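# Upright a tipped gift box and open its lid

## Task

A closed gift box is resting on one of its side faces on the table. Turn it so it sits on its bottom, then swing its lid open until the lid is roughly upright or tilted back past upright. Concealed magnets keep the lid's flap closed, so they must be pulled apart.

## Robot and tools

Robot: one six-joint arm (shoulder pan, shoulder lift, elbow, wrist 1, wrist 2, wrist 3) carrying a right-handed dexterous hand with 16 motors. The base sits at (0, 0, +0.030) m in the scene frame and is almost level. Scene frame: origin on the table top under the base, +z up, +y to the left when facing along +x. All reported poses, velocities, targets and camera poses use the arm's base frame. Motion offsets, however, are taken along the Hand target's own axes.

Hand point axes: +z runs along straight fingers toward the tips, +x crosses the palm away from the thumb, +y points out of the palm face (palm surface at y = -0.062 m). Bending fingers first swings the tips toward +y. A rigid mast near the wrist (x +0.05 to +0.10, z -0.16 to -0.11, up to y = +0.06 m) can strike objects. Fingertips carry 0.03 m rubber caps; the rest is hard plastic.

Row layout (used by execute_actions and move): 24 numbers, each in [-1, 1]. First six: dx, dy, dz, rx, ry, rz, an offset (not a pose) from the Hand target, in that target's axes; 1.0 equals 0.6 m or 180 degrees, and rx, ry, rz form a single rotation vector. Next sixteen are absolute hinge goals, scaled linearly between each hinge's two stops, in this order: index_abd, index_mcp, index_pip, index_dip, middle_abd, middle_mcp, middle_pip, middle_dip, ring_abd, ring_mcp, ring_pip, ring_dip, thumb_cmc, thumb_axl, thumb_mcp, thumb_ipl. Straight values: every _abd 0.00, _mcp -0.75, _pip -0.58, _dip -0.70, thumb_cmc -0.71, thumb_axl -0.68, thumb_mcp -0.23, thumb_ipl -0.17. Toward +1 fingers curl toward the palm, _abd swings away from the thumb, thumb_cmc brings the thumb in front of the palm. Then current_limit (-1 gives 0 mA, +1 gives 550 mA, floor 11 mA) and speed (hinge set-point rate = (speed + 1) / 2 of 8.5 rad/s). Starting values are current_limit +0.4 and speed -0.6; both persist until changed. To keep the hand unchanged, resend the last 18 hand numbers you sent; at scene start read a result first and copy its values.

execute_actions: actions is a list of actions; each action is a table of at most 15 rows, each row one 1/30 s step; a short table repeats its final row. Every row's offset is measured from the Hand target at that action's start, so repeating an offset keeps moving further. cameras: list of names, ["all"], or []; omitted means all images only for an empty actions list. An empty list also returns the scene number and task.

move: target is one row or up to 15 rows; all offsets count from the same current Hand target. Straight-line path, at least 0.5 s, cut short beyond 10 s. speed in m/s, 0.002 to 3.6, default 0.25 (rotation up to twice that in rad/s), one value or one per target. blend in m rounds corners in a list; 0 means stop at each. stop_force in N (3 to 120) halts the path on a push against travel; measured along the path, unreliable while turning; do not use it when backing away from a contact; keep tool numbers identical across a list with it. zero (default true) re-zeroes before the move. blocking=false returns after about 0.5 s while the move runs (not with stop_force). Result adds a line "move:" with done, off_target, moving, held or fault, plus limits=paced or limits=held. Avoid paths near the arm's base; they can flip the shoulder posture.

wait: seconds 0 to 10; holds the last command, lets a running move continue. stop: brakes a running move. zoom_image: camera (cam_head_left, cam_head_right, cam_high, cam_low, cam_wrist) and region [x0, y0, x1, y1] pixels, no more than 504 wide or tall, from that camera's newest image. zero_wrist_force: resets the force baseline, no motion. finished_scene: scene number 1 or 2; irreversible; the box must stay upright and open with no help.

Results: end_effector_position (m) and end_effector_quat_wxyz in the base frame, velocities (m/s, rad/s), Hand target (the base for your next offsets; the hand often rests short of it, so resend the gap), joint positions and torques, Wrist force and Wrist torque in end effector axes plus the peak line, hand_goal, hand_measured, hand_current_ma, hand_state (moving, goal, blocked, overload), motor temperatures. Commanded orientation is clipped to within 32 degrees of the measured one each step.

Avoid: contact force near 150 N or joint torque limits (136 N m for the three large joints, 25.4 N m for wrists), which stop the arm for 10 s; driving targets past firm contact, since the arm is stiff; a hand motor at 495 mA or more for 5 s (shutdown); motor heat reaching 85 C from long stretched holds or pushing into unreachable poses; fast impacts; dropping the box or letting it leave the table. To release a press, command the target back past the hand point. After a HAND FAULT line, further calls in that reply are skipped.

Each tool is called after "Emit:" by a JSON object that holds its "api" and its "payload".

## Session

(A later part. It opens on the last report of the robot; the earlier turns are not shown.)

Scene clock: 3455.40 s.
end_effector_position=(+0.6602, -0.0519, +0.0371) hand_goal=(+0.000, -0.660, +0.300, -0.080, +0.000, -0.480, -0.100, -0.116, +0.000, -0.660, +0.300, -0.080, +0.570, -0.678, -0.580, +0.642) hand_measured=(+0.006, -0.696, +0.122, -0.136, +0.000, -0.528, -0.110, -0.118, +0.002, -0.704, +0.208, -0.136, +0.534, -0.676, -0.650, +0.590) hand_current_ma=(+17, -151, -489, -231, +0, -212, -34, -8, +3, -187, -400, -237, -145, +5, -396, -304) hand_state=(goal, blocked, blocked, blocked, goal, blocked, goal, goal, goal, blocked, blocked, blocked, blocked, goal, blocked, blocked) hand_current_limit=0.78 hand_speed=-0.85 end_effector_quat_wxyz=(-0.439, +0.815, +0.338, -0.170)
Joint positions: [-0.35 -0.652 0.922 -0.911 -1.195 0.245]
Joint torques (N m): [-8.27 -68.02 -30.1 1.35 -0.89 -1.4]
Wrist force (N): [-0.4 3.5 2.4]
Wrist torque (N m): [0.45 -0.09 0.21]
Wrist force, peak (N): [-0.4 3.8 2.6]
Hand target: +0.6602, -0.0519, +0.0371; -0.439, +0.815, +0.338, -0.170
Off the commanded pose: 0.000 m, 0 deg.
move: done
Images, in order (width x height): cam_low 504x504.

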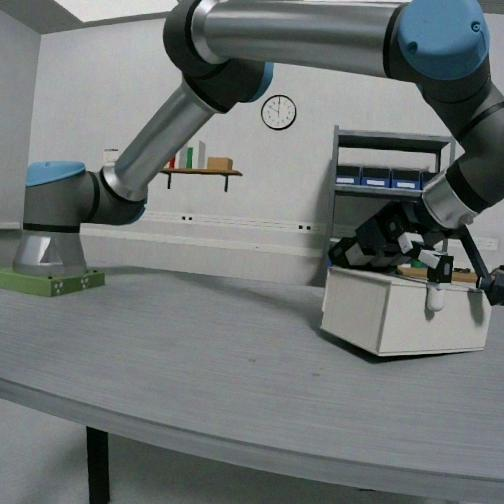

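Emit:
{"api": "move", "payload": {"target": [0,0,0,0,0,0,0,-0.66,0.3,-0.08,0,-0.42,-0.17,-0.116,0,-0.66,0.3,-0.08,0.571,-0.678,-0.58,0.643,0.78,-0.85]}}

Emit:
{"api": "move", "payload": {"target": [0,0,0,0,0,0,0,-0.66,0.33,-0.05,0,-0.38,-0.24,-0.116,0,-0.66,0.33,-0.05,0.571,-0.678,-0.58,0.643,0.78,-0.85], "cameras": ["cam_low"]}}

Emit:
{"api": "zoom_image", "payload": {"camera": "cam_low", "region": [310, 250, 410, 370]}}

Scene clock: 3472.87 s.
end_effector_position=(+0.6602, -0.0519, +0.0371) hand_goal=(+0.000, -0.660, +0.300, -0.080, +0.000, -0.420, -0.170, -0.116, +0.000, -0.660, +0.300, -0.080, +0.570, -0.678, -0.580, +0.642) hand_measured=(+0.006, -0.696, +0.124, -0.136, +0.000, -0.486, -0.178, -0.118, +0.002, -0.704, +0.210, -0.136, +0.534, -0.676, -0.650, +0.590) hand_current_ma=(+17, -151, -490, -231, +0, -301, -31, -8, +3, -187, -394, -233, -145, +5, -396, -304) hand_state=(goal, blocked, blocked, blocked, goal, blocked, goal, goal, goal, blocked, blocked, blocked, blocked, goal, blocked, blocked) hand_current_limit=0.78 hand_speed=-0.85 end_effector_quat_wxyz=(-0.439, +0.815, +0.338, -0.170)
Joint positions: [-0.35 -0.652 0.922 -0.911 -1.195 0.245]
Joint torques (N m): [-6.2 -63.69 -28.01 -0.78 0.73 -0.63]
Wrist force (N): [-0.4 3.5 2.6]
Wrist torque (N m): [0.49 -0.09 0.17]
Wrist force, peak (N): [-0.3 3.9 2.7]
Hand target: +0.6602, -0.0519, +0.0371; -0.439, +0.815, +0.338, -0.170
Off the commanded pose: 0.000 m, 0 deg.
move: done

Scene clock: 3473.37 s.
end_effector_position=(+0.6602, -0.0519, +0.0371) hand_goal=(+0.000, -0.660, +0.330, -0.050, +0.000, -0.380, -0.240, -0.116, +0.000, -0.660, +0.330, -0.050, +0.570, -0.678, -0.580, +0.642) hand_measured=(+0.006, -0.694, +0.124, -0.124, +0.000, -0.458, -0.236, -0.118, +0.002, -0.708, +0.224, -0.114, +0.534, -0.676, -0.656, +0.586) hand_current_ma=(+17, -144, -490, -316, +0, -355, +11, -8, +3, -208, -468, -272, -147, +10, -430, -321) hand_state=(goal, blocked, blocked, blocked, goal, blocked, goal, goal, goal, blocked, blocked, blocked, blocked, goal, blocked, blocked) hand_current_limit=0.78 hand_speed=-0.85 end_effector_quat_wxyz=(-0.439, +0.815, +0.338, -0.170)
Joint positions: [-0.35 -0.652 0.922 -0.911 -1.195 0.245]
Joint torques (N m): [-5.44 -63.15 -27.88 -0.82 0.92 -0.59]
Wrist force (N): [-0.3 3.4 2.8]
Wrist torque (N m): [0.49 -0.11 0.16]
Wrist force, peak (N): [-0.3 3.4 2.8]
Hand target: +0.6602, -0.0519, +0.0371; -0.439, +0.815, +0.338, -0.170
Off the commanded pose: 0.000 m, 0 deg.
move: done
Images, in order (width x height): cam_low 504x504.

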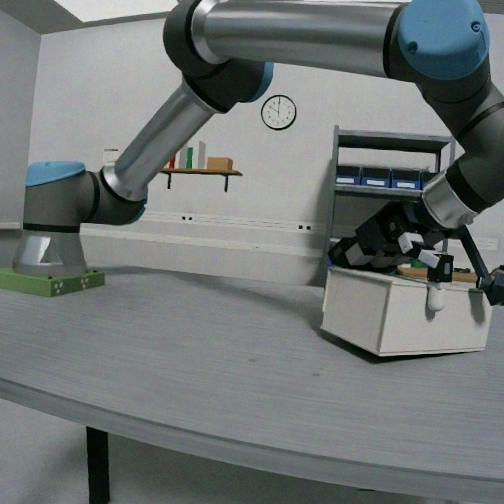

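Scaled by 4.200.

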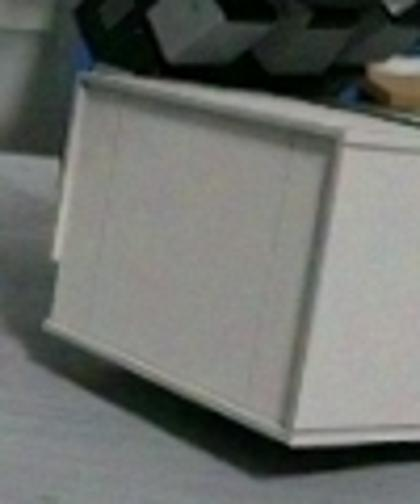

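Emit:
{"api": "move", "payload": {"target": [0,0,0,0,0,0,0,-0.66,0.36,-0.03,0,-0.36,-0.3,-0.14,0,-0.66,0.36,-0.03,0.571,-0.678,-0.58,0.643,0.79,-0.85]}}

Emit:
{"api": "move", "payload": {"target": [0,0,0,0,0,0,0,-0.66,0.38,-0.03,0,-0.34,-0.36,-0.2,0,-0.66,0.38,-0.03,0.571,-0.678,-0.58,0.643,0.79,-0.85], "cameras": ["cam_low"]}}

Emit:
{"api": "zoom_image", "payload": {"camera": "cam_low", "region": [310, 250, 410, 370]}}

Scene clock: 3493.67 s.
end_effector_position=(+0.6602, -0.0519, +0.0371) hand_goal=(+0.000, -0.660, +0.360, -0.030, +0.000, -0.360, -0.300, -0.140, +0.000, -0.660, +0.360, -0.030, +0.570, -0.678, -0.580, +0.642) hand_measured=(+0.006, -0.694, +0.124, -0.112, +0.000, -0.442, -0.296, -0.138, +0.002, -0.710, +0.232, -0.096, +0.532, -0.674, -0.660, +0.584) hand_current_ma=(+17, -142, -492, -357, +0, -382, +12, +7, +3, -219, -492, -285, -156, +16, -457, -338) hand_state=(goal, blocked, blocked, blocked, goal, blocked, goal, goal, goal, blocked, blocked, blocked, blocked, goal, blocked, blocked) hand_current_limit=0.79 hand_speed=-0.85 end_effector_quat_wxyz=(-0.439, +0.815, +0.338, -0.170)
Joint positions: [-0.35 -0.652 0.922 -0.911 -1.195 0.245]
Joint torques (N m): [-3.68 -59.33 -26.2 -0.8 2.09 0.26]
Wrist force (N): [-0.3 3.0 2.5]
Wrist torque (N m): [0.45 -0.10 0.16]
Wrist force, peak (N): [-0.4 3.4 2.6]
Hand target: +0.6602, -0.0519, +0.0371; -0.439, +0.815, +0.338, -0.170
Off the commanded pose: 0.000 m, 0 deg.
move: done

Scene clock: 3494.17 s.
end_effector_position=(+0.6602, -0.0519, +0.0371) hand_goal=(+0.000, -0.660, +0.380, -0.030, +0.000, -0.340, -0.360, -0.200, +0.000, -0.660, +0.380, -0.030, +0.570, -0.678, -0.580, +0.642) hand_measured=(+0.006, -0.690, +0.124, -0.112, +0.000, -0.432, -0.356, -0.198, +0.002, -0.710, +0.240, -0.094, +0.530, -0.674, -0.662, +0.582) hand_current_ma=(+17, -126, -492, -356, +0, -432, +13, +7, +3, -220, -492, -275, -160, +19, -473, -353) hand_state=(goal, blocked, blocked, blocked, goal, blocked, goal, goal, goal, blocked, blocked, blocked, blocked, goal, blocked, blocked) hand_current_limit=0.79 hand_speed=-0.85 end_effector_quat_wxyz=(-0.439, +0.815, +0.338, -0.170)
Joint positions: [-0.35 -0.652 0.922 -0.911 -1.195 0.245]
Joint torques (N m): [-3.7 -58.51 -26.38 -0.85 1.92 0.29]
Wrist force (N): [-0.6 3.0 2.5]
Wrist torque (N m): [0.47 -0.06 0.11]
Wrist force, peak (N): [-0.2 3.1 2.7]
Hand target: +0.6602, -0.0519, +0.0371; -0.439, +0.815, +0.338, -0.170
Off the commanded pose: 0.000 m, 0 deg.
move: done
Images, in order (width x height): cam_low 504x504.

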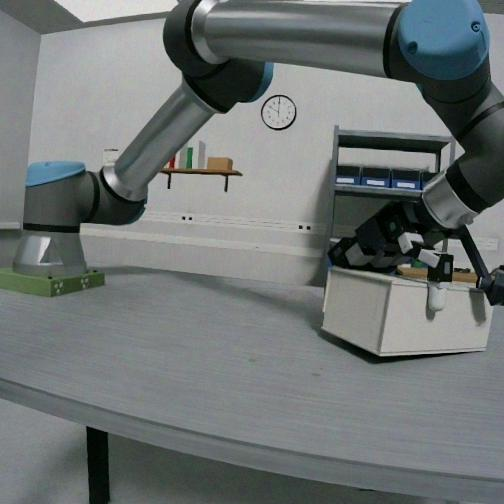

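Scaled by 4.200.

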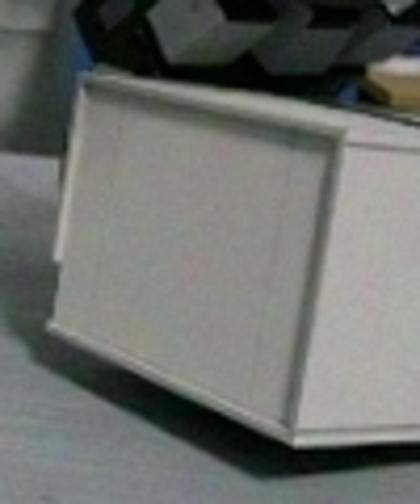

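Emit:
{"api": "move", "payload": {"target": [0,0,0,0,0,0,0,-0.66,0.38,-0.03,0,-0.65,-0.242,-0.116,0,-0.66,0.38,-0.03,0.571,-0.678,-0.58,0.643,0.78,-0.7]}}

Emit:
{"api": "move", "payload": {"target": [0,0,0,0,0,0,0,-0.66,0.38,-0.03,0,-0.476,-0.147,-0.116,0,-0.66,0.38,-0.03,0.571,-0.678,-0.58,0.643,0.78,-0.8]}}

Emit:
{"api": "move", "payload": {"target": [0,0,0,0,0,0,0,-0.66,0.38,-0.03,0,-0.527,-0.058,-0.116,0,-0.66,0.38,-0.03,0.571,-0.678,-0.58,0.643,0.78,-0.85]}}

Emit:
{"api": "move", "payload": {"target": [0,0,0,0,0,0,0,-0.66,0.38,-0.03,0,-0.575,0.024,-0.116,0,-0.66,0.38,-0.03,0.571,-0.678,-0.58,0.643,0.78,-0.85]}}

Emit:
{"api": "move", "payload": {"target": [0,0,0,0,0,0,0,-0.66,0.38,-0.03,0,-0.62,0.10,-0.116,0,-0.66,0.38,-0.03,0.571,-0.678,-0.58,0.643,0.78,-0.85]}}

Emit:
{"api": "move", "payload": {"target": [0,0,0,0,0,0,0,-0.66,0.38,-0.03,0,-0.663,0.171,-0.116,0,-0.66,0.38,-0.03,0.571,-0.678,-0.58,0.643,0.78,-0.85]}}

Emit:
{"api": "move", "payload": {"target": [0,0,0,0,0,0,0,-0.66,0.38,-0.03,0,-0.704,0.239,-0.116,0,-0.66,0.38,-0.03,0.571,-0.678,-0.58,0.643,0.78,-0.85], "cameras": ["cam_low"]}}

Emit:
{"api": "zoom_image", "payload": {"camera": "cam_low", "region": [310, 250, 410, 370]}}

Scene clock: 3698.47 s.
end_effector_position=(+0.6602, -0.0519, +0.0371) hand_goal=(+0.000, -0.660, +0.380, -0.030, +0.000, -0.650, -0.242, -0.116, +0.000, -0.660, +0.380, -0.030, +0.570, -0.678, -0.580, +0.642) hand_measured=(+0.006, -0.698, +0.124, -0.098, +0.000, -0.634, -0.244, -0.118, +0.002, -0.716, +0.242, -0.090, +0.530, -0.674, -0.662, +0.582) hand_current_ma=(+20, -160, -489, -290, -2, +67, -5, -8, +7, -253, -489, -257, -167, +19, -473, -353) hand_state=(goal, blocked, blocked, blocked, goal, goal, goal, goal, goal, blocked, blocked, blocked, blocked, goal, blocked, blocked) hand_current_limit=0.78 hand_speed=-0.70 end_effector_quat_wxyz=(-0.439, +0.815, +0.338, -0.170)
Joint positions: [-0.35 -0.652 0.922 -0.911 -1.195 0.245]
Joint torques (N m): [-1.17 -54.35 -24.46 -0.8 2 1.03]
Wrist force (N): [0.0 3.8 2.0]
Wrist torque (N m): [0.42 0.00 0.22]
Wrist force, peak (N): [0.0 4.0 1.8]
Hand target: +0.6602, -0.0519, +0.0371; -0.439, +0.815, +0.338, -0.170
Off the commanded pose: 0.000 m, 0 deg.
move: done

Scene clock: 3698.97 s.
end_effector_position=(+0.6602, -0.0519, +0.0371) hand_goal=(+0.000, -0.660, +0.380, -0.030, +0.000, -0.476, -0.148, -0.116, +0.000, -0.660, +0.380, -0.030, +0.570, -0.678, -0.580, +0.642) hand_measured=(+0.006, -0.698, +0.124, -0.098, +0.000, -0.492, -0.152, -0.118, +0.002, -0.716, +0.242, -0.090, +0.530, -0.674, -0.662, +0.582) hand_current_ma=(+20, -160, -489, -290, -2, -61, -15, -8, +7, -253, -489, -257, -167, +19, -473, -353) hand_state=(goal, blocked, blocked, blocked, goal, goal, goal, goal, goal, blocked, blocked, blocked, blocked, goal, blocked, blocked) hand_current_limit=0.78 hand_speed=-0.80 end_effector_quat_wxyz=(-0.439, +0.815, +0.338, -0.170)
Joint positions: [-0.35 -0.652 0.922 -0.911 -1.195 0.245]
Joint torques (N m): [-0.93 -53.85 -24.23 -0.78 1.97 1.11]
Wrist force (N): [-0.2 3.7 1.9]
Wrist torque (N m): [0.48 -0.02 0.20]
Wrist force, peak (N): [-0.2 4.2 2.1]
Hand target: +0.6602, -0.0519, +0.0371; -0.439, +0.815, +0.338, -0.170
Off the commanded pose: 0.000 m, 0 deg.
move: done

Scene clock: 3699.47 s.
end_effector_position=(+0.6602, -0.0519, +0.0371) hand_goal=(+0.000, -0.660, +0.380, -0.030, +0.000, -0.528, -0.058, -0.116, +0.000, -0.660, +0.380, -0.030, +0.570, -0.678, -0.580, +0.642) hand_measured=(+0.006, -0.698, +0.124, -0.096, +0.000, -0.532, -0.082, -0.120, +0.002, -0.716, +0.244, -0.090, +0.530, -0.674, -0.662, +0.582) hand_current_ma=(+20, -160, -489, -285, -2, -17, -89, -12, +7, -253, -489, -257, -167, +19, -473, -353) hand_state=(goal, blocked, blocked, blocked, goal, goal, blocked, goal, goal, blocked, blocked, blocked, blocked, goal, blocked, blocked) hand_current_limit=0.78 hand_speed=-0.85 end_effector_quat_wxyz=(-0.439, +0.815, +0.338, -0.170)
Joint positions: [-0.35 -0.652 0.922 -0.911 -1.195 0.245]
Joint torques (N m): [-0.27 -54.44 -24.43 -0.71 2.05 1.05]
Wrist force (N): [0.1 4.0 2.3]
Wrist torque (N m): [0.46 -0.04 0.22]
Wrist force, peak (N): [0.1 4.0 2.5]
Hand target: +0.6602, -0.0519, +0.0371; -0.439, +0.815, +0.338, -0.170
Off the commanded pose: 0.000 m, 0 deg.
move: done

Scene clock: 3699.97 s.
end_effector_position=(+0.6602, -0.0519, +0.0371) hand_goal=(+0.000, -0.660, +0.380, -0.030, +0.000, -0.576, +0.024, -0.116, +0.000, -0.660, +0.380, -0.030, +0.570, -0.678, -0.580, +0.642) hand_measured=(+0.006, -0.698, +0.124, -0.096, +0.000, -0.580, +0.000, -0.120, +0.002, -0.716, +0.244, -0.090, +0.530, -0.674, -0.662, +0.582) hand_current_ma=(+20, -160, -490, -284, -2, -16, -93, -13, +7, -254, -490, -257, -167, +19, -473, -353) hand_state=(goal, blocked, blocked, blocked, goal, goal, blocked, goal, goal, blocked, blocked, blocked, blocked, goal, blocked, blocked) hand_current_limit=0.78 hand_speed=-0.85 end_effector_quat_wxyz=(-0.439, +0.815, +0.338, -0.170)
Joint positions: [-0.35 -0.652 0.922 -0.911 -1.195 0.245]
Joint torques (N m): [-0.3 -53.86 -23.54 -0.85 2.04 1.09]
Wrist force (N): [0.2 3.8 2.1]
Wrist torque (N m): [0.46 -0.06 0.23]
Wrist force, peak (N): [0.1 4.0 2.3]
Hand target: +0.6602, -0.0519, +0.0371; -0.439, +0.815, +0.338, -0.170
Off the commanded pose: 0.000 m, 0 deg.
move: done

Scene clock: 3700.47 s.
end_effector_position=(+0.6602, -0.0519, +0.0371) hand_goal=(+0.000, -0.660, +0.380, -0.030, +0.000, -0.620, +0.100, -0.116, +0.000, -0.660, +0.380, -0.030, +0.570, -0.678, -0.580, +0.642) hand_measured=(+0.006, -0.700, +0.124, -0.088, +0.000, -0.620, +0.064, -0.126, +0.002, -0.720, +0.246, -0.088, +0.530, -0.674, -0.662, +0.582) hand_current_ma=(+20, -177, -490, -243, -2, +0, -145, -36, +7, -266, -489, -247, -167, +19, -473, -353) hand_state=(goal, blocked, blocked, blocked, goal, goal, blocked, goal, goal, blocked, blocked, blocked, blocked, goal, blocked, blocked) hand_current_limit=0.78 hand_speed=-0.85 end_effector_quat_wxyz=(-0.439, +0.815, +0.338, -0.170)
Joint positions: [-0.35 -0.652 0.922 -0.911 -1.195 0.245]
Joint torques (N m): [0.12 -53.84 -23.46 -0.73 1.97 1.01]
Wrist force (N): [-0.2 4.1 2.2]
Wrist torque (N m): [0.44 -0.02 0.24]
Wrist force, peak (N): [-0.1 4.2 2.2]
Hand target: +0.6602, -0.0519, +0.0371; -0.439, +0.815, +0.338, -0.170
Off the commanded pose: 0.000 m, 0 deg.
move: done

Scene clock: 3700.97 s.
end_effector_position=(+0.6602, -0.0519, +0.0371) hand_goal=(+0.000, -0.660, +0.380, -0.030, +0.000, -0.664, +0.170, -0.116, +0.000, -0.660, +0.380, -0.030, +0.570, -0.678, -0.580, +0.642) hand_measured=(+0.006, -0.702, +0.124, -0.088, +0.000, -0.672, +0.126, -0.128, +0.002, -0.720, +0.246, -0.088, +0.530, -0.674, -0.662, +0.582) hand_current_ma=(+20, -177, -490, -241, -2, -26, -178, -41, +7, -266, -490, -247, -167, +19, -473, -353) hand_state=(goal, blocked, blocked, blocked, goal, goal, blocked, goal, goal, blocked, blocked, blocked, blocked, goal, blocked, blocked) hand_current_limit=0.78 hand_speed=-0.85 end_effector_quat_wxyz=(-0.439, +0.815, +0.338, -0.170)
Joint positions: [-0.35 -0.652 0.922 -0.911 -1.195 0.245]
Joint torques (N m): [0 -54.53 -23.41 -0.82 1.94 1.18]
Wrist force (N): [0.0 3.8 2.4]
Wrist torque (N m): [0.44 -0.08 0.25]
Wrist force, peak (N): [0.1 4.0 2.6]
Hand target: +0.6602, -0.0519, +0.0371; -0.439, +0.815, +0.338, -0.170
Off the commanded pose: 0.000 m, 0 deg.
move: done

Scene clock: 3701.47 s.
end_effector_position=(+0.6602, -0.0519, +0.0371) hand_goal=(+0.000, -0.660, +0.380, -0.030, +0.000, -0.704, +0.238, -0.116, +0.000, -0.660, +0.380, -0.030, +0.570, -0.678, -0.580, +0.642) hand_measured=(+0.006, -0.702, +0.124, -0.088, +0.000, -0.718, +0.190, -0.128, +0.002, -0.720, +0.246, -0.088, +0.530, -0.674, -0.662, +0.582) hand_current_ma=(+20, -177, -489, -241, -2, -50, -198, -42, +7, -266, -490, -247, -167, +19, -473, -353) hand_state=(goal, blocked, blocked, blocked, goal, goal, blocked, goal, goal, blocked, blocked, blocked, blocked, goal, blocked, blocked) hand_current_limit=0.78 hand_speed=-0.85 end_effector_quat_wxyz=(-0.439, +0.815, +0.338, -0.170)
Joint positions: [-0.35 -0.652 0.922 -0.911 -1.195 0.245]
Joint torques (N m): [0.58 -53.95 -23.01 -0.79 1.85 1.11]
Wrist force (N): [-0.1 3.9 2.6]
Wrist torque (N m): [0.45 -0.08 0.23]
Wrist force, peak (N): [0.0 4.2 2.6]
Hand target: +0.6602, -0.0519, +0.0371; -0.439, +0.815, +0.338, -0.170
Off the commanded pose: 0.000 m, 0 deg.
move: done
Images, in order (width x height): cam_low 504x504.

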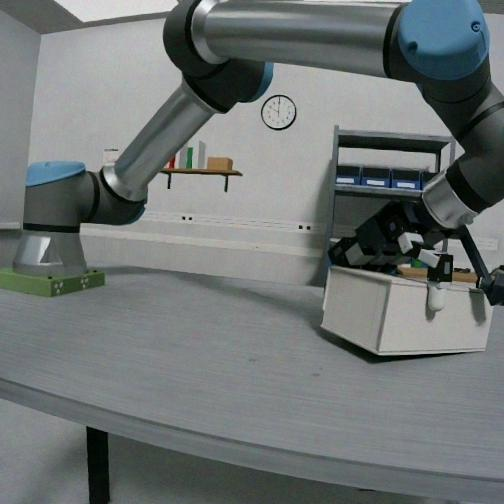

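Scaled by 4.200.

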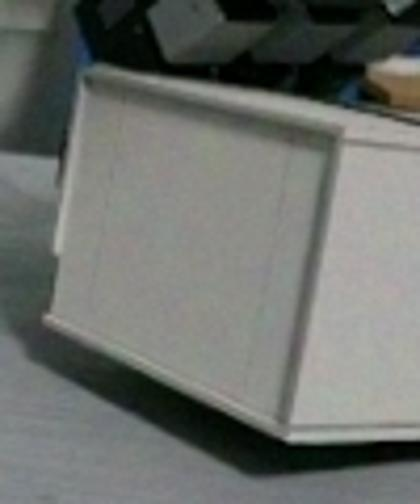

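Emit:
{"api": "move", "payload": {"target": [0,0,0,0,0,0,0,-0.66,0.38,-0.03,0,-0.575,0.024,-0.116,0,-0.66,0.38,-0.03,0.571,-0.678,-0.58,0.643,0.78,-0.8]}}

Emit:
{"api": "move", "payload": {"target": [0,0,0,0,0,0,0,-0.66,0.38,-0.03,0,-0.6,0.3,-0.03,0,-0.66,0.38,-0.03,0.571,-0.678,-0.58,0.643,0.78,-0.85]}}

Emit:
{"api": "move", "payload": {"target": [0,0.0124,0.0084,0,0,0,0,-0.63,0.38,-0.03,0,-0.6,0.35,-0.03,0,-0.63,0.38,-0.03,0.571,-0.678,-0.56,0.643,0.78,-0.85], "speed": 0.05, "cameras": ["cam_low"]}}

Emit:
{"api": "zoom_image", "payload": {"camera": "cam_low", "region": [310, 250, 410, 370]}}

Scene clock: 3836.93 s.
end_effector_position=(+0.6602, -0.0519, +0.0371) hand_goal=(+0.000, -0.660, +0.380, -0.030, +0.000, -0.576, +0.024, -0.116, +0.000, -0.660, +0.380, -0.030, +0.570, -0.678, -0.580, +0.642) hand_measured=(+0.006, -0.702, +0.124, -0.088, +0.000, -0.594, +0.020, -0.122, +0.002, -0.720, +0.246, -0.088, +0.530, -0.674, -0.662, +0.582) hand_current_ma=(+20, -177, -490, -241, -2, -73, -10, -18, +7, -266, -490, -247, -167, +19, -473, -353) hand_state=(goal, blocked, blocked, blocked, goal, goal, goal, goal, goal, blocked, blocked, blocked, blocked, goal, blocked, blocked) hand_current_limit=0.78 hand_speed=-0.80 end_effector_quat_wxyz=(-0.439, +0.815, +0.338, -0.170)
Joint positions: [-0.35 -0.652 0.922 -0.911 -1.195 0.245]
Joint torques (N m): [2.98 -54.47 -21.61 -0.78 1.96 1.09]
Wrist force (N): [-0.3 3.7 2.1]
Wrist torque (N m): [0.44 -0.07 0.24]
Wrist force, peak (N): [0.0 4.2 2.8]
Hand target: +0.6602, -0.0519, +0.0371; -0.439, +0.815, +0.338, -0.170
Off the commanded pose: 0.000 m, 0 deg.
move: done

Scene clock: 3837.47 s.
end_effector_position=(+0.6602, -0.0519, +0.0371) hand_goal=(+0.000, -0.660, +0.380, -0.030, +0.000, -0.600, +0.300, -0.030, +0.000, -0.660, +0.380, -0.030, +0.570, -0.678, -0.580, +0.642) hand_measured=(+0.006, -0.708, +0.134, -0.076, +0.000, -0.624, +0.066, -0.084, +0.002, -0.724, +0.258, -0.086, +0.530, -0.672, -0.666, +0.582) hand_current_ma=(+20, -211, -489, -188, -2, -103, -490, -227, +7, -286, -490, -235, -167, +25, -490, -353) hand_state=(goal, blocked, blocked, blocked, goal, blocked, blocked, blocked, goal, blocked, blocked, blocked, blocked, goal, blocked, blocked) hand_current_limit=0.78 hand_speed=-0.85 end_effector_quat_wxyz=(-0.439, +0.815, +0.338, -0.170)
Joint positions: [-0.35 -0.652 0.922 -0.911 -1.195 0.245]
Joint torques (N m): [3.57 -54.18 -21.01 -0.7 1.86 1.14]
Wrist force (N): [-0.2 4.7 3.1]
Wrist torque (N m): [0.43 -0.15 0.31]
Wrist force, peak (N): [-0.2 4.7 3.1]
Hand target: +0.6602, -0.0519, +0.0371; -0.439, +0.815, +0.338, -0.170
Off the commanded pose: 0.000 m, 0 deg.
move: done

Scene clock: 3838.30 s.
end_effector_position=(+0.6603, -0.0517, +0.0283) hand_goal=(+0.000, -0.630, +0.380, -0.030, +0.000, -0.600, +0.350, -0.030, +0.000, -0.630, +0.380, -0.030, +0.570, -0.678, -0.560, +0.642) hand_measured=(+0.006, -0.692, +0.162, -0.076, +0.002, -0.634, +0.134, -0.084, +0.002, -0.732, +0.296, -0.034, +0.520, -0.668, -0.714, +0.582) hand_current_ma=(+20, -276, -489, -189, +5, -147, -489, -227, +7, -484, -366, -11, -207, +46, -490, -353) hand_state=(goal, blocked, blocked, blocked, goal, blocked, moving, blocked, goal, blocked, blocked, goal, blocked, goal, blocked, blocked) hand_current_limit=0.78 hand_speed=-0.85 end_effector_quat_wxyz=(-0.439, +0.815, +0.338, -0.170)
Joint positions: [-0.35 -0.645 0.931 -0.928 -1.195 0.245]
Joint torques (N m): [4.98 -49.36 -7.46 -2.07 2.24 1.31]
Wrist force (N): [-1.2 -0.3 1.4]
Wrist torque (N m): [0.42 0.02 -0.19]
Wrist force, peak (N): [-0.3 4.5 2.9]
Hand target: +0.6603, -0.0517, +0.0281; -0.439, +0.815, +0.338, -0.170
Off the commanded pose: 0.000 m, 0 deg.
move: done
Images, in order (width x height): cam_low 504x504.

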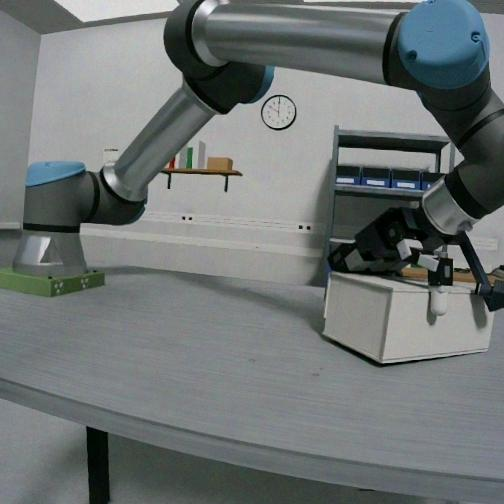

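Scaled by 4.200.

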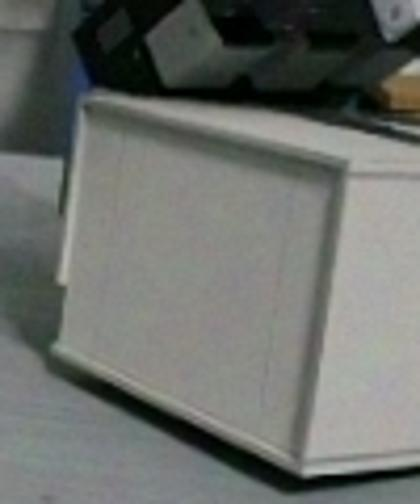

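Emit:
{"api": "execute_actions", "payload": {"actions": [[[0,-0.069,-0.0466,0,0,0,0,-0.63,0.38,-0.03,0,-0.6,0.35,-0.03,0,-0.63,0.38,-0.03,0.571,-0.678,-0.56,0.643,0.78,-0.85],[0,-0.069,-0.0466,0,0,0,0,-0.63,0.38,-0.03,0,-0.6,0.35,-0.03,0,-0.63,0.38,-0.03,0.571,-0.678,-0.56,0.643,0.78,-0.85],[0,-0.0414,-0.028,0,0,0,0,-0.63,0.38,-0.03,0,-0.6,0.35,-0.03,0,-0.63,0.38,-0.03,0.571,-0.678,-0.56,0.643,0.78,-0.85]]], "cameras": ["cam_low"]}}

Emit:
{"api": "zoom_image", "payload": {"camera": "cam_low", "region": [310, 230, 410, 370]}}

Scene clock: 3858.83 s.
end_effector_position=(+0.6600, -0.0522, +0.0580) hand_goal=(+0.000, -0.630, +0.380, -0.030, +0.000, -0.600, +0.350, -0.030, +0.000, -0.630, +0.380, -0.030, +0.570, -0.678, -0.560, +0.642) hand_measured=(+0.004, -0.690, +0.216, -0.074, +0.002, -0.636, +0.182, -0.082, +0.002, -0.704, +0.318, -0.046, +0.526, -0.668, -0.714, +0.582) hand_current_ma=(+12, -273, -490, -183, +7, -149, -489, -218, +7, -343, -265, -60, -181, +47, -490, -353) hand_state=(goal, blocked, blocked, blocked, goal, blocked, blocked, blocked, goal, blocked, blocked, goal, blocked, goal, blocked, blocked) hand_current_limit=0.78 hand_speed=-0.85 end_effector_quat_wxyz=(-0.439, +0.815, +0.338, -0.170)
Joint positions: [-0.351 -0.668 0.897 -0.87 -1.196 0.244]
Joint torques (N m): [-8.47 -70.13 -30.44 2.17 -1.11 -1.67]
Wrist force (N): [-0.6 4.5 3.0]
Wrist torque (N m): [0.45 -0.13 0.31]
Wrist force, peak (N): [-0.7 13.8 9.1]
Hand target: +0.6600, -0.0522, +0.0581; -0.439, +0.815, +0.338, -0.170
Off the commanded pose: 0.000 m, 0 deg.
Step readings (end_effector_position):
0: (+0.6603, -0.0517, +0.0281)
1: (+0.6603, -0.0517, +0.0281)
2: (+0.6607, -0.0519, +0.0310)
4: (+0.6606, -0.0520, +0.0474)
8: (+0.6601, -0.0520, +0.0547)
15: (+0.6600, -0.0522, +0.0576)
Images, in order (width x height): cam_low 504x504.

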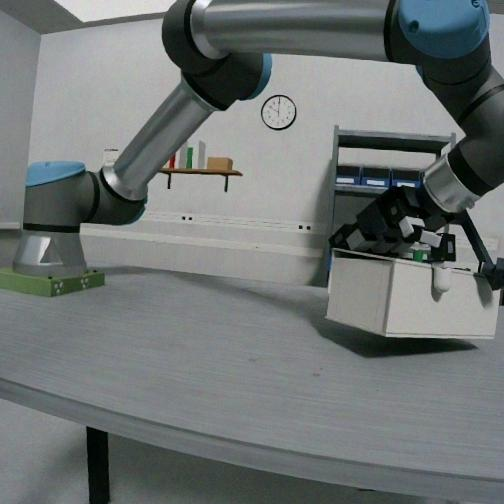

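Scaled by 3.600.

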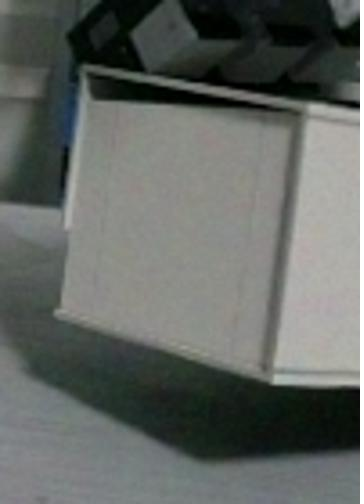

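Emit:
{"api": "move", "payload": {"target": [0,0.0249,0.0168,0,0,0,0,-0.63,0.38,-0.03,0,-0.6,0.35,-0.03,0,-0.63,0.38,-0.03,0.571,-0.678,-0.56,0.643,0.78,-0.85], "speed": 0.05, "cameras": ["cam_low"]}}

Emit:
{"api": "zoom_image", "payload": {"camera": "cam_low", "region": [310, 230, 410, 370]}}

Scene clock: 3880.93 s.
end_effector_position=(+0.6602, -0.0519, +0.0403) hand_goal=(+0.000, -0.630, +0.380, -0.030, +0.000, -0.600, +0.350, -0.030, +0.000, -0.630, +0.380, -0.030, +0.570, -0.678, -0.560, +0.642) hand_measured=(+0.004, -0.690, +0.216, -0.074, +0.002, -0.640, +0.198, -0.082, +0.002, -0.704, +0.322, -0.034, +0.518, -0.666, -0.714, +0.582) hand_current_ma=(+12, -273, -490, -183, +7, -174, -489, -218, +7, -343, -246, -10, -224, +53, -489, -353) hand_state=(goal, blocked, blocked, blocked, goal, blocked, blocked, blocked, goal, blocked, blocked, goal, blocked, goal, blocked, blocked) hand_current_limit=0.78 hand_speed=-0.85 end_effector_quat_wxyz=(-0.439, +0.815, +0.338, -0.170)
Joint positions: [-0.35 -0.654 0.918 -0.905 -1.195 0.245]
Joint torques (N m): [5.49 -49.57 -10.2 -2.08 2.35 1.66]
Wrist force (N): [-1.7 0.7 1.0]
Wrist torque (N m): [0.39 0.09 -0.05]
Wrist force, peak (N): [-0.2 5.0 3.2]
Hand target: +0.6602, -0.0519, +0.0401; -0.439, +0.815, +0.338, -0.170
Off the commanded pose: 0.000 m, 0 deg.
move: done
Images, in order (width x height): cam_low 504x504.

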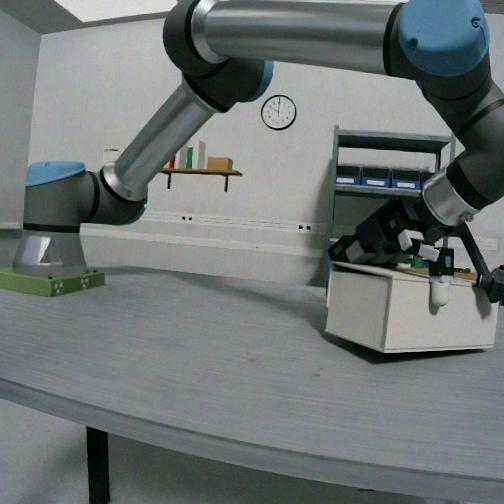

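Scaled by 3.600.

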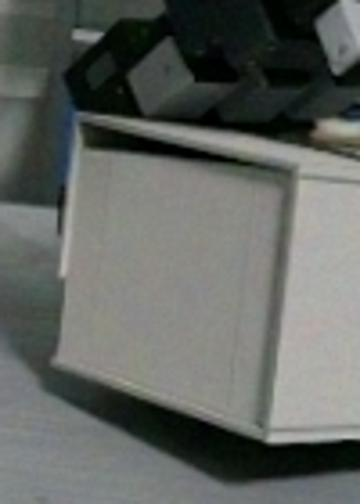

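Emit:
{"api": "move", "payload": {"target": [0,0.0138,0.0093,0,0,0,0,-0.63,0.38,-0.03,0,-0.6,0.35,-0.03,0,-0.63,0.38,-0.03,0.571,-0.678,-0.56,0.643,0.78,-0.85], "speed": 0.05, "cameras": ["cam_low"]}}

Emit:
{"api": "zoom_image", "payload": {"camera": "cam_low", "region": [310, 230, 410, 370]}}

Scene clock: 3890.60 s.
end_effector_position=(+0.6603, -0.0518, +0.0303) hand_goal=(+0.000, -0.630, +0.380, -0.030, +0.000, -0.600, +0.350, -0.030, +0.000, -0.630, +0.380, -0.030, +0.570, -0.678, -0.560, +0.642) hand_measured=(+0.004, -0.688, +0.216, -0.074, +0.004, -0.664, +0.238, -0.078, +0.002, -0.714, +0.322, -0.030, +0.508, -0.666, -0.718, +0.582) hand_current_ma=(+12, -255, -490, -183, +13, -295, -489, -194, +7, -388, -241, -3, -264, +56, -490, -353) hand_state=(goal, blocked, blocked, blocked, goal, blocked, blocked, blocked, goal, blocked, blocked, goal, blocked, goal, blocked, blocked) hand_current_limit=0.78 hand_speed=-0.85 end_effector_quat_wxyz=(-0.439, +0.815, +0.338, -0.170)
Joint positions: [-0.35 -0.646 0.929 -0.924 -1.195 0.245]
Joint torques (N m): [7.95 -44.4 -7.19 -1.37 1.81 2.06]
Wrist force (N): [-2.0 -3.8 -5.8]
Wrist torque (N m): [0.20 0.77 -0.42]
Wrist force, peak (N): [-2.0 -3.8 -5.8]
Hand target: +0.6603, -0.0518, +0.0301; -0.439, +0.815, +0.338, -0.170
Off the commanded pose: 0.000 m, 0 deg.
move: done
Images, in order (width x height): cam_low 504x504.

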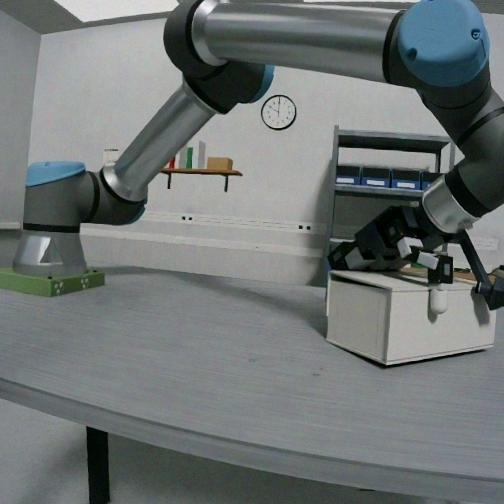

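Scaled by 3.600.

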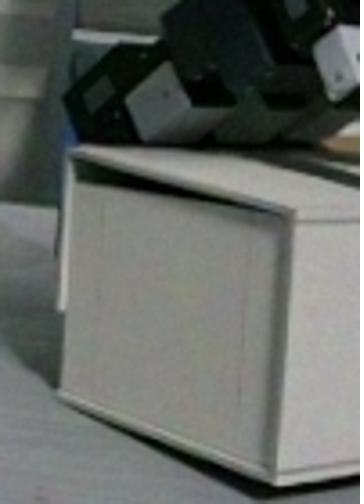

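Emit:
{"api": "move", "payload": {"target": [0,0,0,0,0,0,0,-0.65,0.36,-0.03,0,-0.65,0.3,-0.03,0,-0.67,0.36,-0.03,0.571,-0.678,-0.922,0.589,0.7,-0.8]}}

Emit:
{"api": "move", "payload": {"target": [0,-0.0138,-0.0093,0,0,0,0,-0.65,0.36,-0.03,0,-0.65,0.3,-0.03,0,-0.67,0.36,-0.03,0.571,-0.678,-0.922,0.589,0.7,-0.8], "speed": 0.04, "cameras": ["cam_low"]}}

Emit:
{"api": "zoom_image", "payload": {"camera": "cam_low", "region": [310, 230, 410, 370]}}

Scene clock: 3904.83 s.
end_effector_position=(+0.6603, -0.0518, +0.0301) hand_goal=(+0.000, -0.650, +0.360, -0.030, +0.000, -0.650, +0.300, -0.030, +0.000, -0.670, +0.360, -0.030, +0.570, -0.678, -0.922, +0.588) hand_measured=(+0.002, -0.670, +0.302, -0.064, +0.002, -0.654, +0.276, -0.048, +0.002, -0.704, +0.336, -0.032, +0.568, -0.676, -0.912, +0.586) hand_current_ma=(+6, -81, -245, -139, +5, -14, -94, -64, +5, -143, -90, -9, -5, +8, +48, -7) hand_state=(goal, blocked, blocked, blocked, goal, goal, blocked, goal, goal, blocked, blocked, goal, goal, goal, goal, goal) hand_current_limit=0.70 hand_speed=-0.80 end_effector_quat_wxyz=(-0.439, +0.815, +0.338, -0.170)
Joint positions: [-0.35 -0.646 0.929 -0.925 -1.195 0.245]
Joint torques (N m): [0.96 -55.8 -10.47 0.2 -0.36 0.87]
Wrist force (N): [-0.9 2.5 1.3]
Wrist torque (N m): [0.19 0.05 0.18]
Wrist force, peak (N): [-2.6 -5.2 -8.7]
Hand target: +0.6603, -0.0518, +0.0301; -0.439, +0.815, +0.338, -0.170
Off the commanded pose: 0.000 m, 0 deg.
move: done

Scene clock: 3905.67 s.
end_effector_position=(+0.6602, -0.0519, +0.0399) hand_goal=(+0.000, -0.650, +0.360, -0.030, +0.000, -0.650, +0.300, -0.030, +0.000, -0.670, +0.360, -0.030, +0.570, -0.678, -0.922, +0.588) hand_measured=(+0.002, -0.660, +0.320, -0.054, +0.002, -0.648, +0.292, -0.036, +0.002, -0.678, +0.336, -0.034, +0.568, -0.676, -0.912, +0.586) hand_current_ma=(+6, -41, -157, -89, +5, +6, -24, -17, +5, -28, -88, -11, -5, +8, +47, -7) hand_state=(goal, goal, blocked, blocked, goal, goal, goal, goal, goal, goal, blocked, goal, goal, goal, goal, goal) hand_current_limit=0.70 hand_speed=-0.80 end_effector_quat_wxyz=(-0.439, +0.815, +0.338, -0.170)
Joint positions: [-0.35 -0.654 0.919 -0.906 -1.195 0.245]
Joint torques (N m): [-8.33 -67.25 -30.66 1.94 -1.19 -1.29]
Wrist force (N): [-0.4 2.1 2.0]
Wrist torque (N m): [0.24 -0.08 0.26]
Wrist force, peak (N): [-0.7 3.8 1.7]
Hand target: +0.6602, -0.0519, +0.0401; -0.439, +0.815, +0.338, -0.170
Off the commanded pose: 0.000 m, 0 deg.
move: done
Images, in order (width x height): cam_low 504x504.

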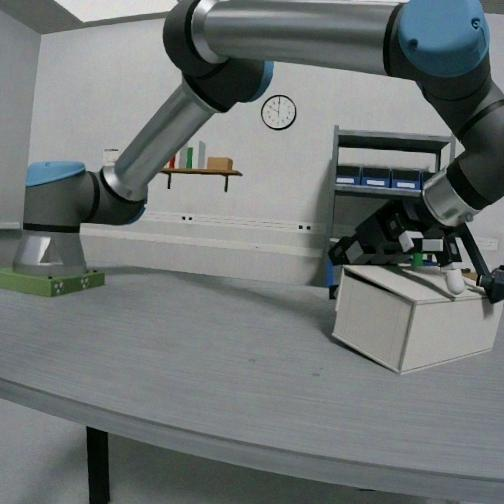

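Scaled by 3.600.

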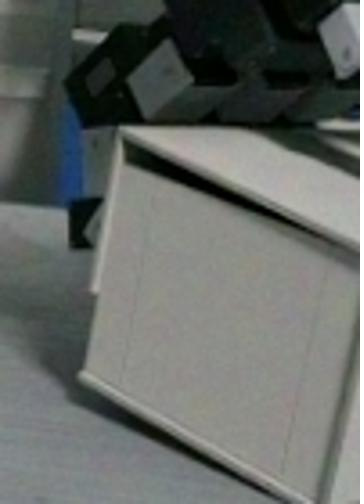

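Emit:
{"api": "move", "payload": {"target": [[0,0.0083,0.0056,0,0,0,0,-0.65,0.36,-0.03,0,-0.65,0.3,-0.03,0,-0.67,0.36,-0.03,0.571,-0.678,-0.922,0.589,0.7,-0.8],[0,-0.029,0.0609,0,0,0,0,-0.65,0.36,-0.03,0,-0.65,0.3,-0.03,0,-0.67,0.36,-0.03,0.571,-0.678,-0.922,0.589,0.7,-0.8]], "speed": 0.05, "cameras": ["cam_low","cam_high","cam_head_left"]}}

Emit:
{"api": "zoom_image", "payload": {"camera": "cam_low", "region": [310, 230, 450, 380]}}

Scene clock: 3927.80 s.
end_effector_position=(+0.6323, -0.0233, +0.0342) hand_goal=(+0.000, -0.650, +0.360, -0.030, +0.000, -0.650, +0.300, -0.030, +0.000, -0.670, +0.360, -0.030, +0.570, -0.678, -0.922, +0.588) hand_measured=(+0.002, -0.648, +0.356, -0.034, +0.002, -0.646, +0.296, -0.032, +0.002, -0.674, +0.346, -0.038, +0.568, -0.676, -0.922, +0.586) hand_current_ma=(+5, +10, -14, -10, +5, +11, -11, -9, +4, -14, -49, -24, -5, +7, +3, -7) hand_state=(goal, goal, goal, goal, goal, goal, goal, goal, goal, goal, goal, goal, goal, goal, goal, goal) hand_current_limit=0.70 hand_speed=-0.80 end_effector_quat_wxyz=(-0.439, +0.815, +0.338, -0.170)
Joint positions: [-0.327 -0.737 1.09 -1 -1.177 0.26]
Joint torques (N m): [6.3 -63.89 -7.06 -1.42 2.38 1.64]
Wrist force (N): [-0.2 -0.2 -1.9]
Wrist torque (N m): [0.06 -0.02 0.04]
Wrist force, peak (N): [-0.6 2.3 2.1]
Hand target: +0.6322, -0.0233, +0.0342; -0.439, +0.815, +0.338, -0.170
Off the commanded pose: 0.000 m, 0 deg.
move: done
Images, in order (width x height): cam_head_left 504x504, cam_high 504x504, cam_low 504x504.

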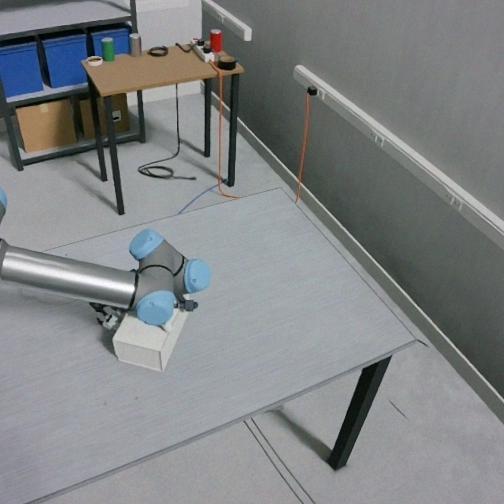

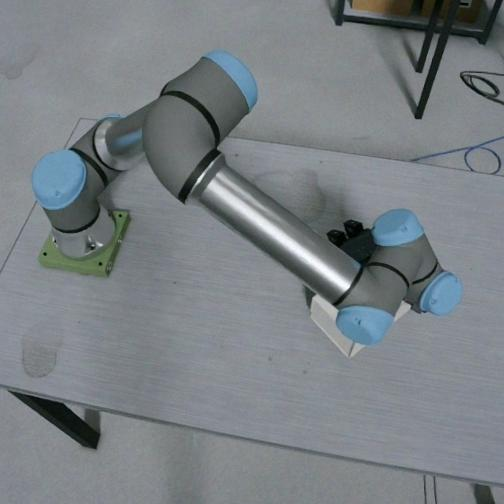

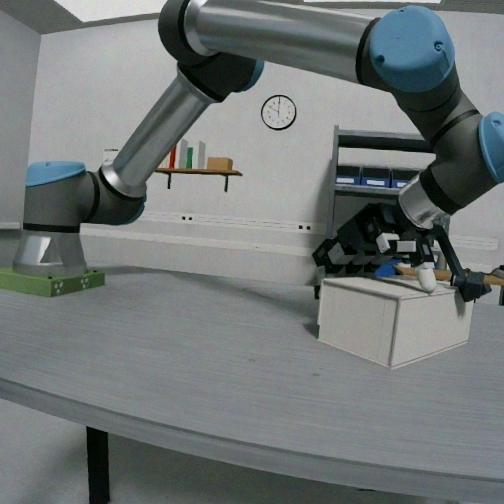

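Scaled by 3.360.

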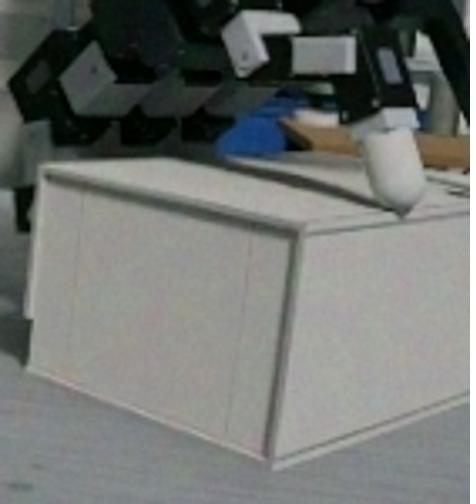

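Emit:
{"api": "move", "payload": {"target": [0,0.0105,0.0071,0,0,0,0,-0.85,0.012,-0.189,0,-0.85,0.012,-0.189,0,-0.85,0.012,-0.189,0.571,-0.678,-0.922,0.589,0.6,-0.7], "speed": 0.05}}

Emit:
{"api": "move", "payload": {"target": [0,0.014,-0.0207,0,0,0,0,-0.534,0.012,-0.189,0,-0.534,0.012,-0.189,0,-0.534,0.012,-0.189,0.571,-0.678,-0.922,0.589,0.5,-0.8], "speed": 0.03}}

Emit:
{"api": "move", "payload": {"target": [0,0,0,0,0,0,0,-0.534,0.012,-0.189,0,-0.534,0.012,-0.189,0,-0.534,0.012,-0.189,0.571,-0.678,-0.6,0.643,0.6,-0.8], "cameras": ["cam_low"]}}

Emit:
{"api": "zoom_image", "payload": {"camera": "cam_low", "region": [310, 230, 450, 380]}}

Scene clock: 3982.93 s.
end_effector_position=(+0.6324, -0.0232, +0.0270) hand_goal=(+0.000, -0.850, +0.012, -0.190, +0.000, -0.850, +0.012, -0.190, +0.000, -0.850, +0.012, -0.190, +0.570, -0.678, -0.922, +0.588) hand_measured=(+0.002, -0.834, +0.016, -0.188, +0.002, -0.832, +0.016, -0.188, +0.002, -0.830, +0.016, -0.188, +0.574, -0.678, -0.966, +0.598) hand_current_ma=(+5, +63, +16, +7, +5, +71, +14, +7, +4, +78, +15, +8, +12, +1, -242, +47) hand_state=(goal, goal, goal, goal, goal, goal, goal, goal, goal, goal, goal, goal, goal, goal, blocked, goal) hand_current_limit=0.60 hand_speed=-0.70 end_effector_quat_wxyz=(-0.439, +0.815, +0.338, -0.170)
Joint positions: [-0.327 -0.731 1.097 -1.015 -1.177 0.26]
Joint torques (N m): [6.88 3.12 18.52 -0.64 0.87 1.75]
Wrist force (N): [-7.4 -62.6 -37.6]
Wrist torque (N m): [-8.12 3.09 -2.73]
Wrist force, peak (N): [-7.4 -62.6 -37.6]
Hand target: +0.6323, -0.0232, +0.0266; -0.439, +0.815, +0.338, -0.170
Off the commanded pose: 0.000 m, 0 deg.
move: done

Scene clock: 3983.93 s.
end_effector_position=(+0.6427, -0.0338, +0.0265) hand_goal=(+0.000, -0.534, +0.012, -0.190, +0.000, -0.534, +0.012, -0.190, +0.000, -0.534, +0.012, -0.190, +0.570, -0.678, -0.922, +0.588) hand_measured=(+0.002, -0.532, +0.016, -0.188, +0.002, -0.530, +0.014, -0.188, +0.002, -0.532, +0.012, -0.188, +0.582, -0.680, -0.966, +0.588) hand_current_ma=(+5, +9, +9, +7, +5, +10, +8, +7, +4, +7, -2, +3, +47, -6, -235, +1) hand_state=(goal, goal, goal, goal, goal, goal, goal, goal, goal, goal, goal, goal, goal, goal, blocked, goal) hand_current_limit=0.50 hand_speed=-0.80 end_effector_quat_wxyz=(-0.439, +0.815, +0.338, -0.170)
Joint positions: [-0.336 -0.699 1.04 -0.986 -1.184 0.254]
Joint torques (N m): [-12.87 -6.42 -5.46 5.2 -4.38 0.86]
Wrist force (N): [10.5 -45.9 -31.5]
Wrist torque (N m): [-5.87 0.54 -2.50]
Wrist force, peak (N): [-7.9 -71.0 -43.3]
Hand target: +0.6428, -0.0339, +0.0265; -0.439, +0.815, +0.338, -0.170
Off the commanded pose: 0.000 m, 0 deg.
move: done

Scene clock: 3984.43 s.
end_effector_position=(+0.6428, -0.0339, +0.0265) hand_goal=(+0.000, -0.534, +0.012, -0.190, +0.000, -0.534, +0.012, -0.190, +0.000, -0.534, +0.012, -0.190, +0.570, -0.678, -0.600, +0.642) hand_measured=(+0.002, -0.532, +0.016, -0.188, +0.002, -0.530, +0.014, -0.188, +0.002, -0.532, +0.012, -0.188, +0.584, -0.680, -0.964, +0.594) hand_current_ma=(+5, +9, +9, +7, +5, +10, +8, +7, +4, +7, -2, +3, +48, -7, -440, -274) hand_state=(goal, goal, goal, goal, goal, goal, goal, goal, goal, goal, goal, goal, goal, goal, blocked, blocked) hand_current_limit=0.60 hand_speed=-0.80 end_effector_quat_wxyz=(-0.439, +0.815, +0.338, -0.170)
Joint positions: [-0.336 -0.699 1.039 -0.985 -1.184 0.254]
Joint torques (N m): [-11.77 -8.43 -5.96 5.03 -3.33 0.81]
Wrist force (N): [8.9 -45.0 -31.1]
Wrist torque (N m): [-5.77 0.51 -2.46]
Wrist force, peak (N): [9.9 -45.8 -31.6]
Hand target: +0.6428, -0.0339, +0.0265; -0.439, +0.815, +0.338, -0.170
Off the commanded pose: 0.000 m, 0 deg.
move: done
Images, in order (width x height): cam_low 504x504.

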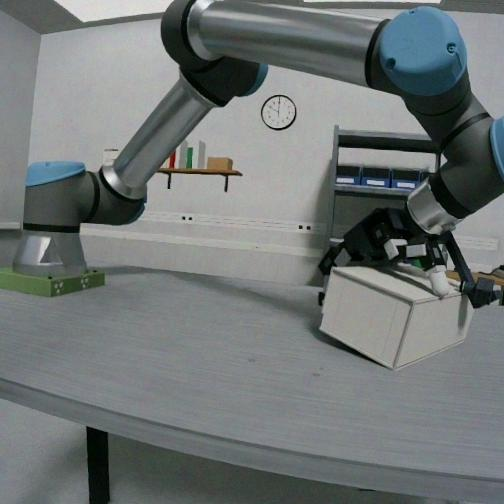

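Scaled by 3.360.

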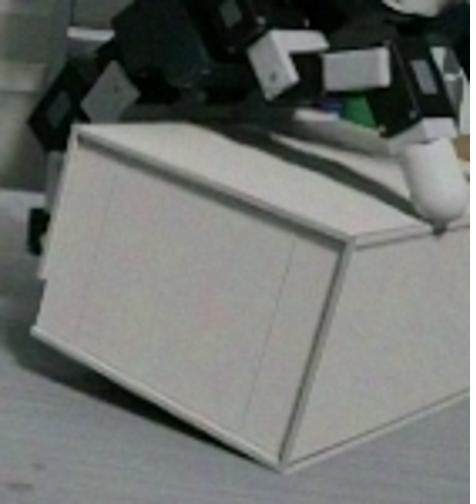

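Emit:
{"api": "move", "payload": {"target": [0,-0.0415,-0.028,0,0,0,0,-0.8,0.012,-0.189,0,-0.8,0.012,-0.189,0,-0.8,0.012,-0.189,0.571,-0.678,-0.95,0.5,0.4,-0.7], "speed": 0.05, "cameras": ["cam_low","cam_high"]}}

Emit:
{"api": "zoom_image", "payload": {"camera": "cam_low", "region": [310, 230, 490, 380]}}

Scene clock: 3993.70 s.
end_effector_position=(+0.6424, -0.0343, +0.0563) hand_goal=(+0.000, -0.800, +0.012, -0.190, +0.000, -0.800, +0.012, -0.190, +0.000, -0.800, +0.012, -0.190, +0.570, -0.678, -0.950, +0.500) hand_measured=(+0.002, -0.784, +0.014, -0.188, +0.002, -0.782, +0.014, -0.188, +0.002, -0.780, +0.012, -0.188, +0.572, -0.680, -0.948, +0.504) hand_current_ma=(+5, +63, +9, +7, +5, +72, +8, +7, +4, +79, -2, +3, +9, -7, +7, +16) hand_state=(goal, goal, goal, goal, goal, goal, goal, goal, goal, goal, goal, goal, goal, goal, goal, goal) hand_current_limit=0.40 hand_speed=-0.70 end_effector_quat_wxyz=(-0.439, +0.815, +0.338, -0.170)
Joint positions: [-0.336 -0.725 1.008 -0.928 -1.184 0.254]
Joint torques (N m): [-8.9 -66.16 -27.62 1.93 -1.22 -1.67]
Wrist force (N): [-0.3 0.1 0.7]
Wrist torque (N m): [0.14 -0.11 0.18]
Wrist force, peak (N): [9.1 -44.9 -31.2]
Hand target: +0.6424, -0.0343, +0.0565; -0.439, +0.815, +0.338, -0.170
Off the commanded pose: 0.000 m, 0 deg.
move: done
Images, in order (width x height): cam_high 504x504, cam_low 504x504.

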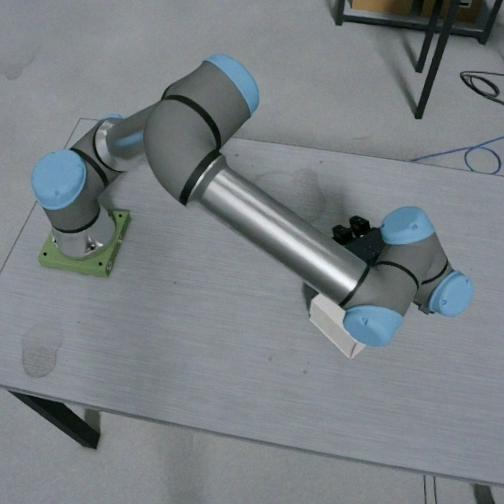

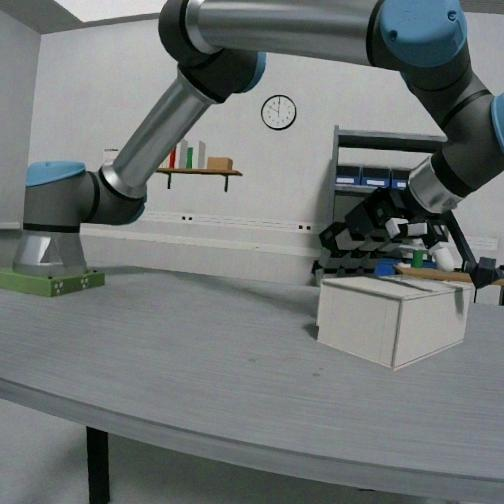

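Scaled by 2.800.

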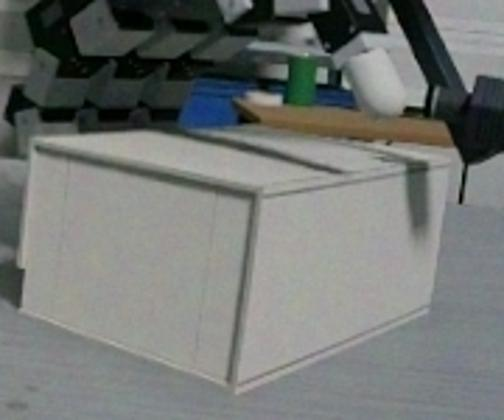

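Emit:
{"api": "move", "payload": {"target": [0,-0.25,0.0727,0,0,0,0,-0.8,0.012,-0.189,0,-0.8,0.012,-0.189,0,-0.8,0.012,-0.189,0.571,-0.678,-0.95,0.5,0.4,-0.7], "speed": 0.3, "cameras": ["cam_high","cam_low"]}}

Emit:
{"api": "zoom_image", "payload": {"camera": "cam_high", "region": [290, 220, 450, 380]}}

Scene clock: 4032.30 s.
end_effector_position=(+0.5573, +0.0498, +0.1567) hand_goal=(+0.000, -0.800, +0.012, -0.190, +0.000, -0.800, +0.012, -0.190, +0.000, -0.800, +0.012, -0.190, +0.570, -0.678, -0.950, +0.500) hand_measured=(+0.002, -0.786, +0.014, -0.188, +0.002, -0.784, +0.014, -0.188, +0.002, -0.782, +0.012, -0.188, +0.572, -0.680, -0.948, +0.504) hand_current_ma=(+5, +57, +9, +7, +5, +65, +8, +7, +4, +72, -2, +3, +8, -7, +8, +16) hand_state=(goal, goal, goal, goal, goal, goal, goal, goal, goal, goal, goal, goal, goal, goal, goal, goal) hand_current_limit=0.40 hand_speed=-0.70 end_effector_quat_wxyz=(-0.439, +0.815, +0.338, -0.170)
Joint positions: [-0.258 -1.036 1.278 -0.908 -1.122 0.306]
Joint torques (N m): [6.26 -55.08 -8.82 1.65 2.37 1.53]
Wrist force (N): [-0.4 -0.1 0.4]
Wrist torque (N m): [0.08 -0.11 0.09]
Wrist force, peak (N): [-0.6 2.1 0.3]
Hand target: +0.5572, +0.0498, +0.1568; -0.439, +0.815, +0.338, -0.170
Off the commanded pose: 0.000 m, 0 deg.
move: done
Images, in order (width x height): cam_high 504x504, cam_low 504x504.

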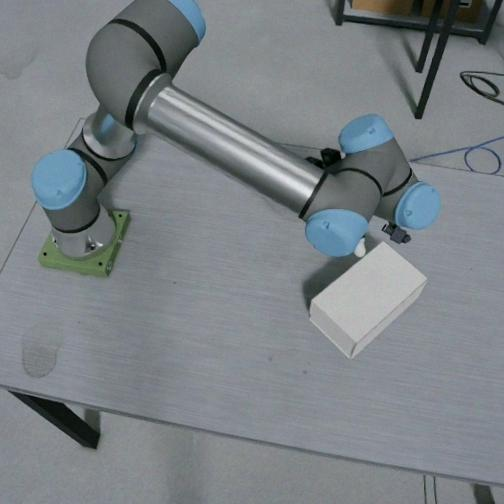

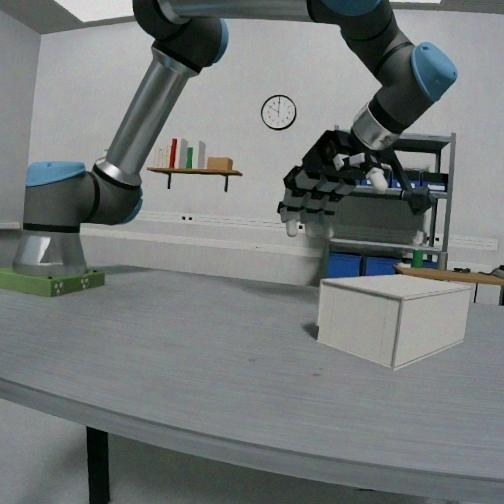

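Scaled by 3.150.

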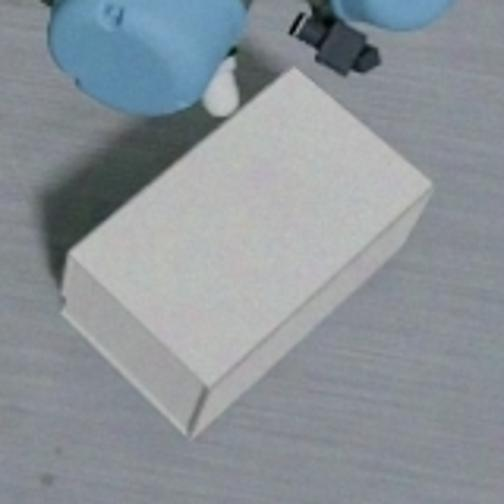

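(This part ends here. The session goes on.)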